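# Two-arm robot: put one bread packet on each plate

## Task

Take bread packets from the tray and set one down lying flat on every plate, so each plate ends up with exactly one. The remaining two packets must stay on the tray. The tray, the basket and the plates must stay roughly where they started, and the basket must remain upright. At the end, neither arm may be in contact with anything on the table; a wrist camera cable resting on an object counts as contact.

## Robot and tools

Robot: two arms, left_arm and right_arm, each with a parallel two-finger gripper and a wrist camera. Calibrated base positions in the scene frame: left_arm at (-0.029, +0.281, +0.041) m, right_arm at (-0.048, -0.315, +0.003) m, each turned only very slightly about z.

Frames: the scene frame has its origin at table-top height, halfway between the nominal bases, with +z up, +x pointing out over the table and +y toward the left_arm side. Arm names are not the same as image sides. Reported positions (metres), orientations (quat_wxyz), velocities and targets are all in the scene frame. Offsets you send are expressed in each arm's own Hand target axes. On the gripper, the fingers point along its +z and open and close along its y. end_effector_position is the point between the finger pads, about 1 cm short of the fingertips. Reported poses can be off by a few centimetres, more at long reach.

Row layout, shared by execute_actions and move: one list of 14 numbers covering both arms, each in [-1, 1]: dx, dy, dz, rx, ry, rz, opening for left_arm, then the same seven for right_arm. Always send all 14, even if one arm stays still. dx..rz are an offset from that arm's Hand target as it stands when the action or move begins, not an absolute pose; 1.0 equals 0.6 m of translation or 180 degrees of rotation, and rx, ry, rz form a single rotation vector. Opening is absolute, not an offset: +1 is fully open (0.094 m), -1 is closed. Sending zeros for an arm's six pose numbers re-requests its current Hand target; sending 0 for opening means half-closed, so repeat the present opening to keep a gripper as it is.

execute_actions(actions, cameras): actions is a list of actions; each action is a table of up to 15 rows, one per 1/30 s control step, and a short table repeats its last row for the remaining steps. Every row in an action counts from the start pose of that action, so sending the same offset again moves further. An empty list just reports state and images. cameras selects images (omit or ["all"] for all, [] for none; an unknown name invalidates the call).

move(target, speed, blend, opening_speed, blocking, cameras): drives each gripper along a straight line toward its target. target is one 14-number row or a list of up to 15 rows; all rows are offsets from the same starting Hand targets, not from the previous row. speed is the path top speed in m/s, 0.002 to 2.9, default 0.25 (rotation up to twice that in rad/s), one value or one per target. blend (m) rounds corners in a list. opening_speed (0.2 or more, on the -1..+1 scale per second) closes fingers gradually; use a low value for squashable items like bread. Moves last at least 0.5 s and are cut at 10 s. They do not avoid obstacles or the other arm. Faster moves lag, drift and hit harder; a target well past a contact pushes harder. Avoid paths passing near an arm's own base (it can flip the shoulder posture). blocking=false returns after 0.5 s while motion continues. The result adds a "move:" line: done (within 10 mm and 2 degrees), off_target, moving, held or fault, plus limits such as paced (pose clipped) or held (steps withheld by a check, including the clearance check between arms).

wait(seconds 0-10): lets time pass holding commands. stop: brakes a running move. zoom_image(camera, region [x0,y0,x1,y1], max 504x504 px) enlarges part of the latest image of cam_head_left, cam_head_right, cam_left_wrist or cam_right_wrist (all 672x504). read_manual gives only licence text. finished_scene(scene) ends the scene irreversibly.

Result lines: Hand target is the last commanded pose after clipping; the gripper often rests a centimetre or so short of it due to friction or weight, which is not a sign of contact. Repeat the command or send the missing distance. Orientation commands are clipped to within 40 degrees of the current one per step. grip_measured is the finger opening on the command scale (can read up to ~2.7 mm wide when empty); it tracks the command up to the force limit, so it won't show contact. Joint velocities marked "within noise" mean the arm is still. Joint torques include gravity and friction and wrap at ±28 N m for joints 1-3. Tool commands shows current gripper commands. Calls running actions also list sampled end_effector_position values.

Avoid: dropping packets or releasing them while moving, knocking items off the table, tipping the basket, fast collisions, pressing hard into the table or objects, and any contact between the arms or grippers (can fail the scene). An arm stopped by an object keeps pushing until commanded back. Keeping an arm stretched, loaded or pushing heats its motors; a MOTOR HOT line warns, and overheating folds that arm away for good. Objects may occasionally be nudged by outside pushes. Finish with both grippers lifted clear of everything.

Each tool is called after ">>>" as name(argument=value, ...), one argument or row to a line, values as JSON.

## Session

>>> execute_actions(
  actions=[],
)

Scene clock: 0.00 s.
left_arm: end_effector_position=(+0.3634, +0.1552, +0.2171) grip_measured=+1.000 end_effector_quat_wxyz=(+0.470, +0.005, +0.882, -0.043) | right_arm: end_effector_position=(+0.2843, -0.3139, +0.3095) grip_measured=+1.000 end_effector_quat_wxyz=(+0.608, +0.157, +0.772, -0.099)
Joint positions: left_arm=[-0.449 1.37 0.882 -0.127 -0.277 -0.276 0.094] | right_arm=[0.288 0.947 0.857 -0.225 0.684 0.243 0.094]
Joint velocities: within noise
Joint torques (N m): no reading
Heat: left arm: 27 °C; right arm: 28 °C.
Hand target: left_arm +0.3658, +0.1547, +0.2280; +0.481, +0.002, +0.875, -0.047 | right_arm +0.2826, -0.3149, +0.3108; +0.608, +0.158, +0.772, -0.101
Tool commands: left_gripper/opening=+1.0 right_gripper/opening=+1.0
camera_calibration:
cam_left_wrist: T_world_to_cam=[[-0.0219456, -0.997714, 0.0639125, 0.15096], [-0.855807, -0.0143005, -0.517098, 0.465566], [0.51683, -0.0660448, -0.853537, 0.0986697], [0, 0, 0, 1]] pos_world=[0.350753, 0.163789, 0.315313]
cam_right_wrist: T_world_to_cam=[[-0.348491, -0.936644, -0.0353994, -0.18225], [-0.584684, 0.246747, -0.772826, 0.519855], [0.732598, -0.248625, -0.633629, -0.00164973], [0, 0, 0, 1]] pos_world=[0.241647, -0.299386, 0.394261]

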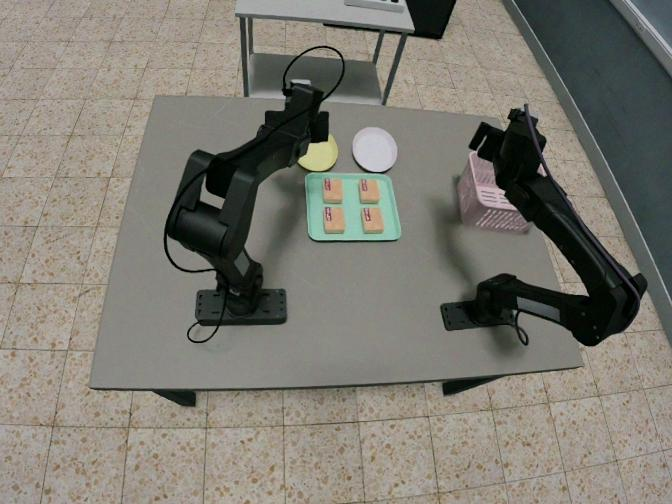

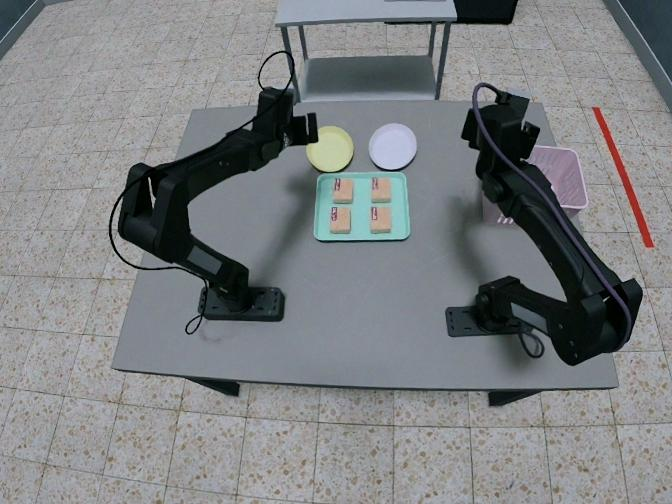

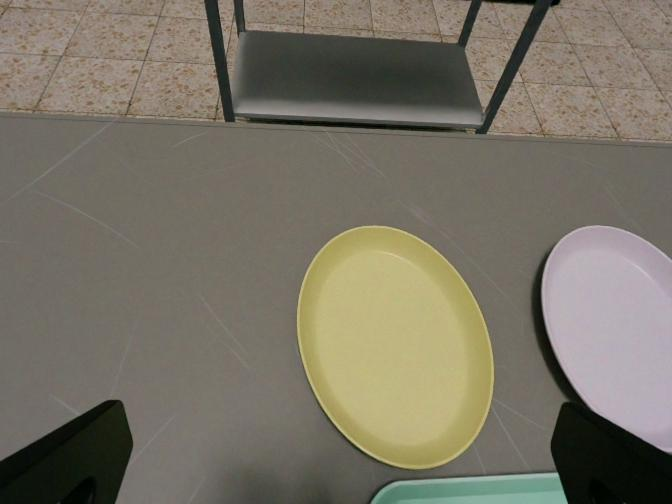

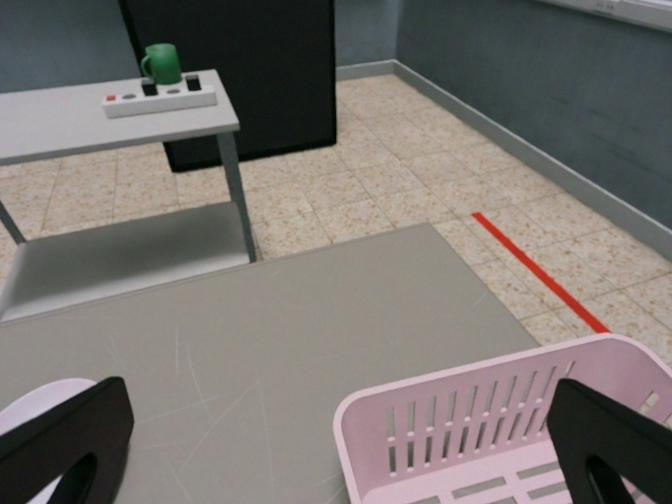

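>>> move(
  target=[0.2325,-0.1612,0.0565,-0.0295,0.1529,0.0066,0.7,0.1993,0.2128,-0.0083,-0.0911,0.2548,-0.0831,0.65],
  speed=0.35,
  cameras=["cam_left_wrist","cam_right_wrist"],
)

Scene clock: 20.60 s.
left_arm: end_effector_position=(+0.3080, +0.0565, +0.0936) grip_measured=+0.702 end_effector_quat_wxyz=(+0.253, +0.005, +0.967, +0.007) | right_arm: end_effector_position=(+0.2984, -0.1828, +0.1998) grip_measured=+0.651 end_effector_quat_wxyz=(+0.265, +0.002, +0.964, +0.000)
Joint positions: left_arm=[-0.757 1.802 1.142 -0.524 -0.345 -0.661 0.08] | right_arm=[0.416 1.514 1.391 -0.962 0.235 0.419 0.078]
Joint velocities: within noise
Joint torques (N m): left_arm=[-0.14 -7.24 9.24 0.66 -0.17 -0.06] | right_arm=[0.39 -5.81 9.18 0.84 0.08 0.05]
Heat: left arm: 31 °C; right arm: 31 °C.
Hand target: left_arm +0.3148, +0.0497, +0.1002; +0.260, +0.000, +0.966, +0.000 | right_arm +0.2995, -0.1800, +0.2007; +0.259, +0.000, +0.966, +0.000
Off the commanded pose: left_arm 0.012 m, 1 deg | right_arm 0.003 m, 1 deg.
move: off_target (left_arm)
camera_calibration:
cam_left_wrist: T_world_to_cam=[[0.0148338, -0.999313, -0.0339498, 0.0570675], [-0.996837, -0.0121286, -0.0785443, 0.355123], [0.0780786, 0.0350075, -0.996332, 0.158185], [0, 0, 0, 1]] pos_world=[0.340803, 0.0557978, 0.187436]
cam_right_wrist: T_world_to_cam=[[0.010141, -0.999883, -0.0114128, -0.181792], [-0.995801, -0.00905983, -0.0910907, 0.350668], [0.0909767, 0.0122887, -0.995777, 0.262584], [0, 0, 0, 1]] pos_world=[0.32715, -0.181821, 0.291343]
Images, in order (width x height): cam_left_wrist 672x504, cam_right_wrist 672x504.

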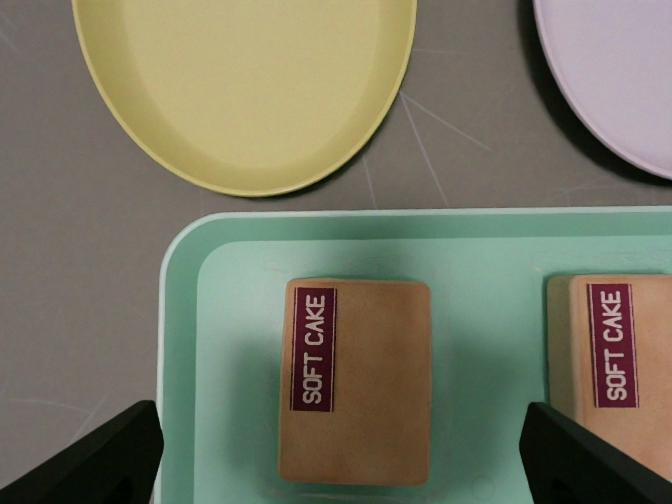

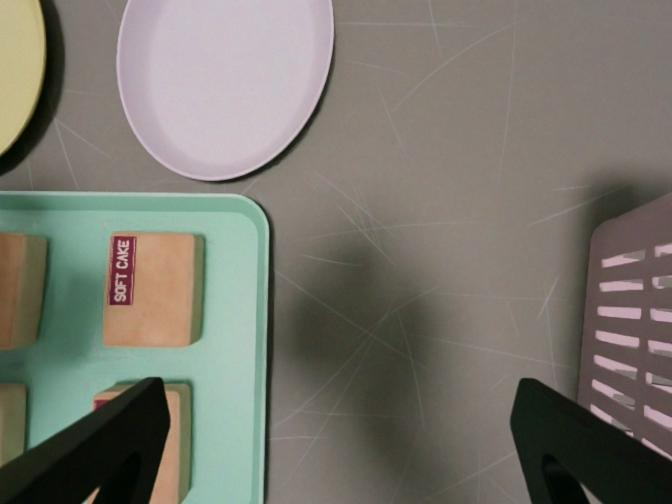

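>>> move(
  target=[
    [0.0925,-0.0017,0.1237,0,0,0,0.7,0,0,0,0,0,0,0.65],
    [0.0925,-0.0017,0.1237,0,0,0,-0.2,0,0,0,0,0,0,0.65],
    [0.0075,-0.0017,-0.0237,0,0,0,-0.2,0,0,0,0,0,0,0.65],
    [-0.2305,0.0688,0.1042,0,0,0,-0.2,0.0617,0.2,0.1953,0,0,0,0.65],
  ],
  speed=[0.15,0.15,0.15,0.2],
  blend=[0,0,0.02,0],
  opening_speed=0.9,
  cameras=["cam_left_wrist","cam_right_wrist"],
)

Scene clock: 48.10 s.
left_arm: end_effector_position=(+0.4579, +0.0984, +0.1106) grip_measured=+0.248 end_effector_quat_wxyz=(+0.252, -0.005, +0.968, +0.005) | right_arm: end_effector_position=(+0.3176, -0.0635, +0.0803) grip_measured=+0.651 end_effector_quat_wxyz=(+0.249, -0.007, +0.969, +0.001)
Joint positions: left_arm=[-0.453 2.144 1.693 -0.657 -0.219 -0.395 0.059] | right_arm=[0.67 1.906 1.385 -0.657 0.322 0.648 0.078]
Joint velocities: within noise
Joint torques (N m): left_arm=[-0.51 -10.03 10.09 0.84 -0.1 0.08] | right_arm=[0.01 -9.57 8.75 1 0.3 0.11]
Heat: left arm: 30 °C; right arm: 32 °C.
Hand target: left_arm +0.4659, +0.0911, +0.1156; +0.260, +0.000, +0.966, +0.000 | right_arm +0.3262, -0.0599, +0.0810; +0.259, +0.000, +0.966, +0.000
Off the commanded pose: left_arm 0.012 m, 1 deg | right_arm 0.009 m, 1 deg.
move: off_target (left_arm)
camera_calibration:
cam_left_wrist: T_world_to_cam=[[0.0337512, -0.999085, -0.0262647, 0.087715], [-0.996675, -0.0316966, -0.0750598, 0.507962], [0.0741587, 0.0287107, -0.996833, 0.164429], [0, 0, 0, 1]] pos_world=[0.491119, 0.0990145, 0.204339]
cam_right_wrist: T_world_to_cam=[[0.0272714, -0.999599, -0.0076388, -0.0698084], [-0.99794, -0.0267807, -0.0582927, 0.356914], [0.0580648, 0.00921279, -0.99827, 0.150833], [0, 0, 0, 1]] pos_world=[0.349324, -0.0616116, 0.170845]
Images, in order (width x height): cam_left_wrist 672x504, cam_right_wrist 672x504.

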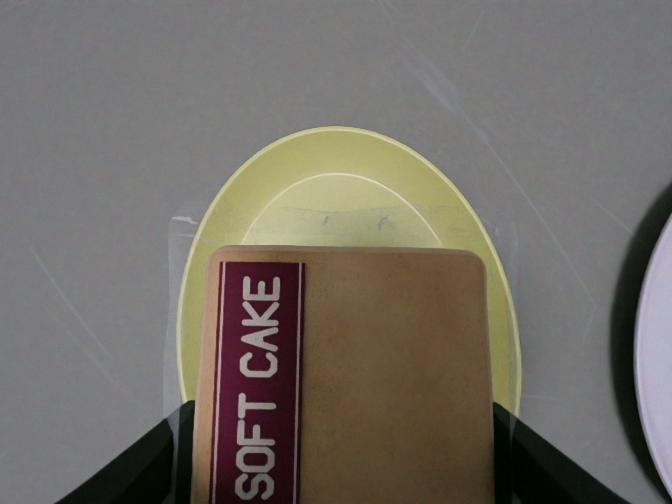

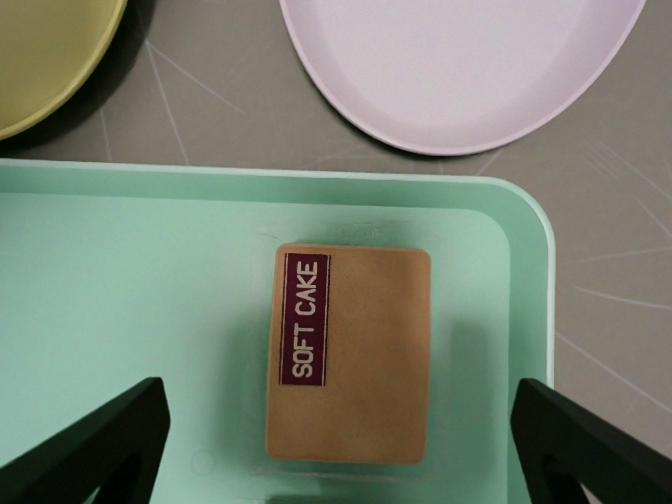

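>>> move(
  target=[
    [0.0938,0.005,0.149,0,0,0,-0.2,0,0,0,0,0,0,0.65],
    [0.0988,0.005,0.1577,0,0,0,-0.2,0,0,0,0,0,0,0.65],
  ],
  speed=[0.12,0.04],
  cameras=["cam_left_wrist"],
)

Scene clock: 61.90 s.
left_arm: end_effector_position=(+0.4667, +0.0939, +0.0197) grip_measured=+0.247 end_effector_quat_wxyz=(+0.269, -0.006, +0.963, -0.003) | right_arm: end_effector_position=(+0.3176, -0.0635, +0.0803) grip_measured=+0.651 end_effector_quat_wxyz=(+0.249, -0.007, +0.969, +0.001)
Joint positions: left_arm=[-0.453 2.283 1.519 -0.304 -0.217 -0.392 0.059] | right_arm=[0.67 1.906 1.385 -0.656 0.322 0.649 0.078]
Joint velocities: within noise
Joint torques (N m): left_arm=[-0.28 -10.07 4.64 1.11 -0.1 0.08] | right_arm=[-0.01 -9.55 8.76 1 0.3 0.11]
Heat: left arm: 31 °C; right arm: 33 °C.
Hand target: left_arm +0.4619, +0.0941, +0.0038; +0.259, +0.000, +0.966, +0.000 | right_arm +0.3261, -0.0599, +0.0809; +0.259, +0.000, +0.966, +0.000
Off the commanded pose: left_arm 0.016 m, 1 deg | right_arm 0.009 m, 1 deg.
move: off_target (left_arm)
camera_calibration:
cam_left_wrist: T_world_to_cam=[[0.0314747, -0.999473, -0.00791021, 0.0813111], [-0.993465, -0.0304148, -0.110014, 0.508758], [0.109716, 0.0113212, -0.993899, 0.058257], [0, 0, 0, 1]] pos_world=[0.496482, 0.0960826, 0.114515]
Images, in order (width x height): cam_left_wrist 672x504.

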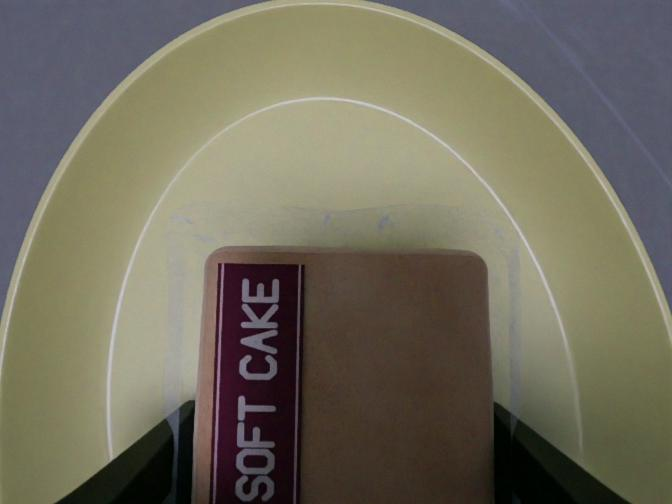

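>>> move(
  target=[
    [0.0042,0,0.0072,0,0,0,-0.2,0.075,-0.0083,0.1165,0,0,0,0.65],
    [0.0042,0,0.0072,0,0,0,0.85,0.075,-0.0083,0.1165,0,0,0,-0.3],
    [-0.054,0,-0.0938,0,0,0,0.85,-0.019,-0.0083,-0.0467,0,0,0,-0.3],
  ],
  speed=[0.12,0.1,0.1],
  opening_speed=0.9,
  cameras=["cam_left_wrist","cam_right_wrist"],
)

Scene clock: 80.10 s.
left_arm: end_effector_position=(+0.4485, +0.1023, +0.0342) grip_measured=+0.848 end_effector_quat_wxyz=(+0.227, +0.003, +0.974, +0.017) | right_arm: end_effector_position=(+0.3170, -0.0648, +0.0886) grip_measured=+0.236 end_effector_quat_wxyz=(+0.240, -0.009, +0.971, -0.010)
Joint positions: left_arm=[-0.453 2.241 1.558 -0.479 -0.217 -0.384 0.087] | right_arm=[0.67 1.914 1.439 -0.73 0.327 0.649 0.058]
Joint velocities: within noise
Joint torques (N m): left_arm=[-0.29 -15.72 8.87 0.71 -0.1 0] | right_arm=[-0.28 -15.04 8.73 0.68 0.25 0.08]
Heat: left arm: 30 °C; right arm: 33 °C.
Hand target: left_arm +0.4618, +0.0941, +0.0688; +0.260, +0.000, +0.966, +0.000 | right_arm +0.3220, -0.0649, +0.1107; +0.259, +0.000, +0.966, +0.000
Off the commanded pose: left_arm 0.038 m, 4 deg | right_arm 0.023 m, 3 deg.
move: off_target (left_arm, right_arm); target 2's new opening was sent with left_arm's hand 0.021 m and 2 deg from that target
camera_calibration:
cam_left_wrist: T_world_to_cam=[[0.0216154, -0.99831, -0.0539509, 0.0962371], [-0.999491, -0.0203125, -0.0245817, 0.491299], [0.0234442, 0.0544548, -0.998241, 0.108986], [0, 0, 0, 1]] pos_world=[0.486414, 0.100119, 0.126063]
cam_right_wrist: T_world_to_cam=[[0.0258375, -0.999584, 0.0128386, -0.0722848], [-0.998858, -0.0263308, -0.0398688, 0.355472], [0.0401903, -0.0117939, -0.999122, 0.163491], [0, 0, 0, 1]] pos_world=[0.350362, -0.0609666, 0.178448]
Images, in order (width x height): cam_left_wrist 672x504, cam_right_wrist 672x504.

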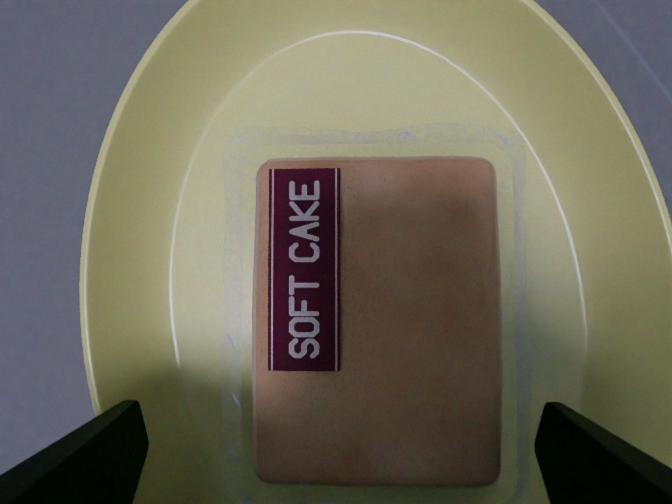

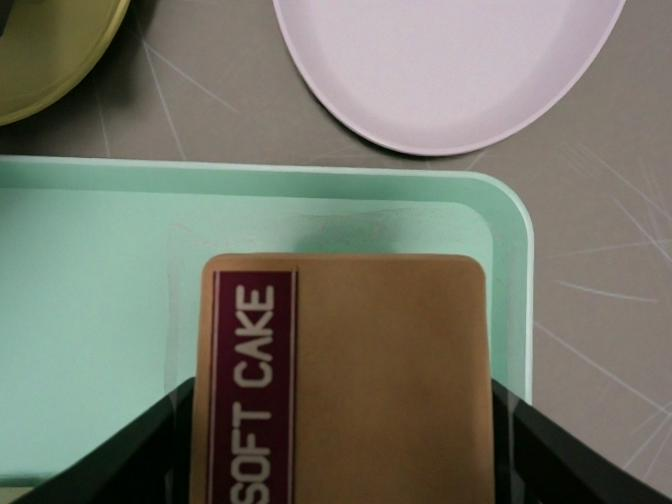

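>>> move(
  target=[-0.0833,0,-0.1443,0,0,0,0.85,-0.2387,-0.0585,0.13,0,0,0,-0.3],
  speed=0.2,
  cameras=["cam_left_wrist","cam_right_wrist"],
)

Scene clock: 91.20 s.
left_arm: end_effector_position=(+0.4551, +0.0993, +0.1332) grip_measured=+0.848 end_effector_quat_wxyz=(+0.227, +0.003, +0.974, +0.017) | right_arm: end_effector_position=(+0.4835, -0.1030, +0.1291) grip_measured=+0.235 end_effector_quat_wxyz=(+0.272, +0.005, +0.962, +0.006)
Joint positions: left_arm=[-0.453 2.165 1.841 -0.839 -0.217 -0.384 0.087] | right_arm=[0.389 2.331 2.205 -0.935 0.221 0.399 0.058]
Joint velocities: within noise
Joint torques (N m): left_arm=[-0.31 -15.51 9.46 0.72 -0.1 0] | right_arm=[0.28 -12.23 9.37 0.89 0.08 -0.01]
Heat: left arm: 35 °C; right arm: 33 °C.
Hand target: left_arm +0.4616, +0.0940, +0.1687; +0.259, +0.000, +0.966, +0.000 | right_arm +0.4850, -0.1001, +0.1149; +0.259, +0.000, +0.966, +0.000
Off the commanded pose: left_arm 0.037 m, 4 deg | right_arm 0.015 m, 2 deg.
move: off_target (left_arm, right_arm)
camera_calibration:
cam_left_wrist: T_world_to_cam=[[0.0215983, -0.998304, -0.0540575, 0.0984667], [-0.999499, -0.0203092, -0.0242836, 0.500203], [0.0231446, 0.0545549, -0.998243, 0.207859], [0, 0, 0, 1]] pos_world=[0.493015, 0.0971188, 0.224963]
cam_right_wrist: T_world_to_cam=[[0.00649511, -0.99971, -0.0231886, -0.101306], [-0.994247, -0.0039769, -0.107036, 0.531136], [0.106912, 0.0237504, -0.993985, 0.167646], [0, 0, 0, 1]] pos_world=[0.510815, -0.103146, 0.221139]
Images, in order (width x height): cam_left_wrist 672x504, cam_right_wrist 672x504.

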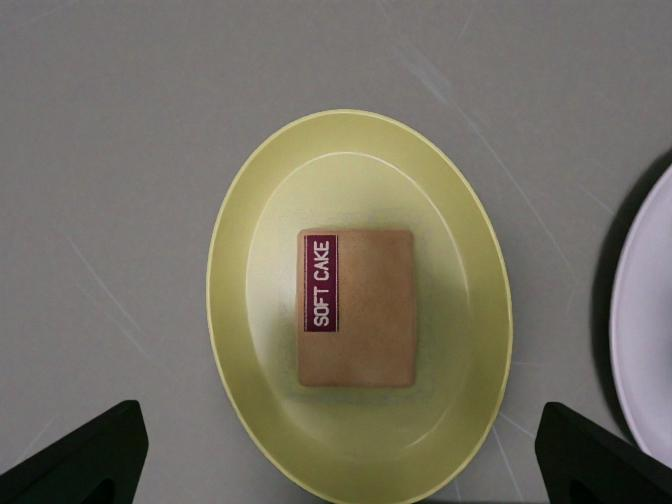

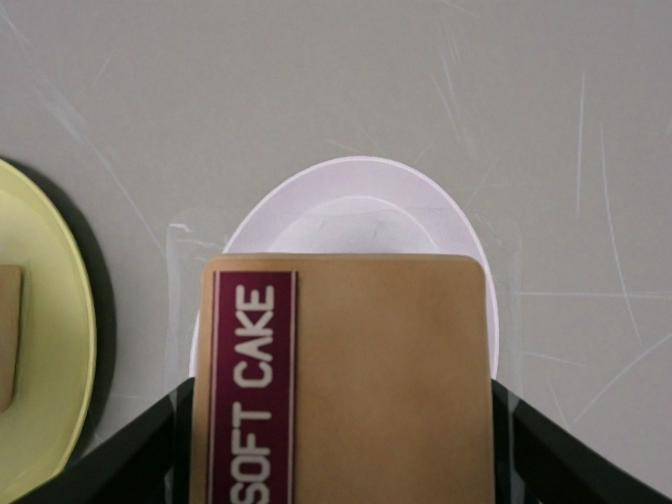

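>>> move(
  target=[
    [0,0,0,0,0,0,0.85,0.0987,0.0033,0.1643,0,0,0,-0.3],
    [0,0,0,0,0,0,0.85,0.107,0.0033,0.1786,0,0,0,-0.3],
    [0,0,0,0,0,0,0.85,0.107,0.0033,0.1786,0,0,0,0.85],
    [0,0,0,0,0,0,0.85,0.057,0.0033,0.092,0,0,0,0.85],
  ],
  speed=[0.12,0.05,0.05,0.1],
  opening_speed=0.9,
  cameras=["cam_right_wrist"],
)

Scene clock: 107.27 s.
left_arm: end_effector_position=(+0.4549, +0.0993, +0.1331) grip_measured=+0.848 end_effector_quat_wxyz=(+0.226, +0.003, +0.974, +0.017) | right_arm: end_effector_position=(+0.4809, -0.1025, +0.0353) grip_measured=+0.849 end_effector_quat_wxyz=(+0.250, +0.001, +0.968, -0.005)
Joint positions: left_arm=[-0.453 2.165 1.841 -0.84 -0.217 -0.384 0.087] | right_arm=[0.391 2.393 1.964 -0.683 0.221 0.399 0.087]
Joint velocities: within noise
Joint torques (N m): left_arm=[-0.31 -15.5 9.46 0.71 -0.1 0] | right_arm=[0.53 -17.7 8.96 0.81 0.1 0.03]
Heat: left arm: 34 °C; right arm: 32 °C.
Hand target: left_arm +0.4616, +0.0941, +0.1687; +0.259, +0.000, +0.966, +0.000 | right_arm +0.4830, -0.0980, +0.0500; +0.259, +0.000, +0.966, +0.000
Off the commanded pose: left_arm 0.037 m, 4 deg | right_arm 0.015 m, 1 deg.
move: off_target (left_arm, right_arm); target 3's new opening was sent with right_arm's hand 0.030 m and 2 deg from that target
camera_calibration:
cam_right_wrist: T_world_to_cam=[[0.00853498, -0.999963, -0.00136592, -0.104796], [-0.998101, -0.00843573, -0.061026, 0.518278], [0.0610122, 0.00188419, -0.998135, 0.0946371], [0, 0, 0, 1]] pos_world=[0.512414, -0.100599, 0.125946]
Images, in order (width x height): cam_right_wrist 672x504.

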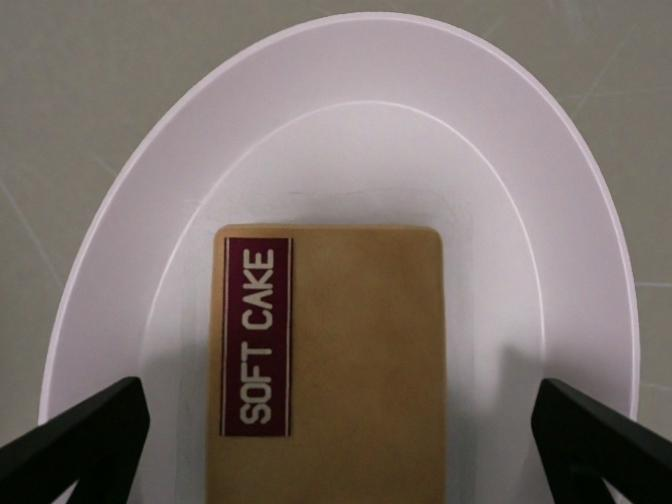

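>>> move(
  target=[0,0,0,0,0,0,0.85,-0.0833,0,-0.1443,0,0,0,0.85],
  speed=0.2,
  cameras=["cam_head_right","cam_right_wrist"],
)

Scene clock: 111.77 s.
left_arm: end_effector_position=(+0.4549, +0.0993, +0.1331) grip_measured=+0.848 end_effector_quat_wxyz=(+0.226, +0.003, +0.974, +0.017) | right_arm: end_effector_position=(+0.4839, -0.1011, +0.1553) grip_measured=+0.849 end_effector_quat_wxyz=(+0.267, +0.003, +0.964, +0.003)
Joint positions: left_arm=[-0.453 2.165 1.841 -0.84 -0.217 -0.384 0.087] | right_arm=[0.391 2.393 2.427 -1.108 0.221 0.399 0.087]
Joint velocities: within noise
Joint torques (N m): left_arm=[-0.29 -15.51 9.46 0.72 -0.1 0] | right_arm=[0.53 -14.12 8.94 0.83 0.1 0.03]
Heat: left arm: 34 °C; right arm: 34 °C.
Hand target: left_arm +0.4616, +0.0941, +0.1687; +0.259, +0.000, +0.966, +0.000 | right_arm +0.4830, -0.0981, +0.1500; +0.259, +0.000, +0.966, +0.000
Off the commanded pose: left_arm 0.037 m, 4 deg | right_arm 0.006 m, 1 deg.
move: off_target (left_arm)
camera_calibration:
cam_right_wrist: T_world_to_cam=[[0.00893362, -0.999805, -0.0176039, -0.100844], [-0.995419, -0.00721579, -0.0953378, 0.53281], [0.0951922, 0.0183749, -0.995289, 0.198857], [0, 0, 0, 1]] pos_world=[0.512341, -0.100634, 0.246942]
Images, in order (width x height): cam_head_right 672x504, cam_right_wrist 672x504.

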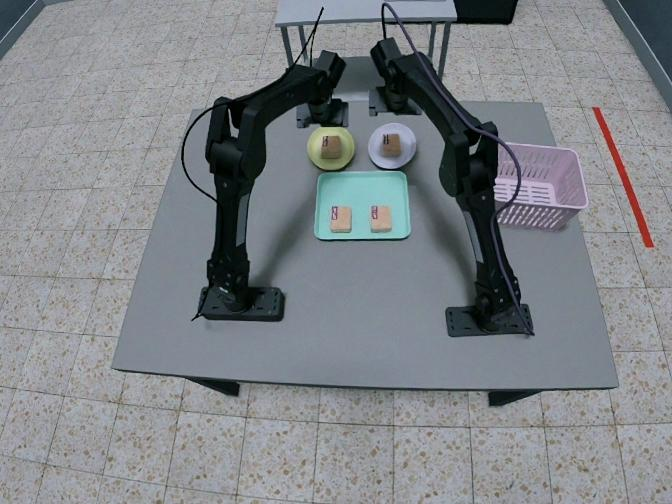

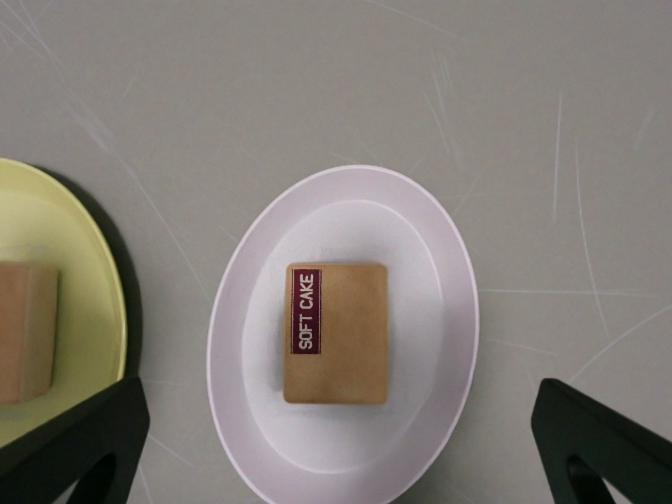

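>>> finished_scene(
  scene=3,
)

The scene is finished: the task was done.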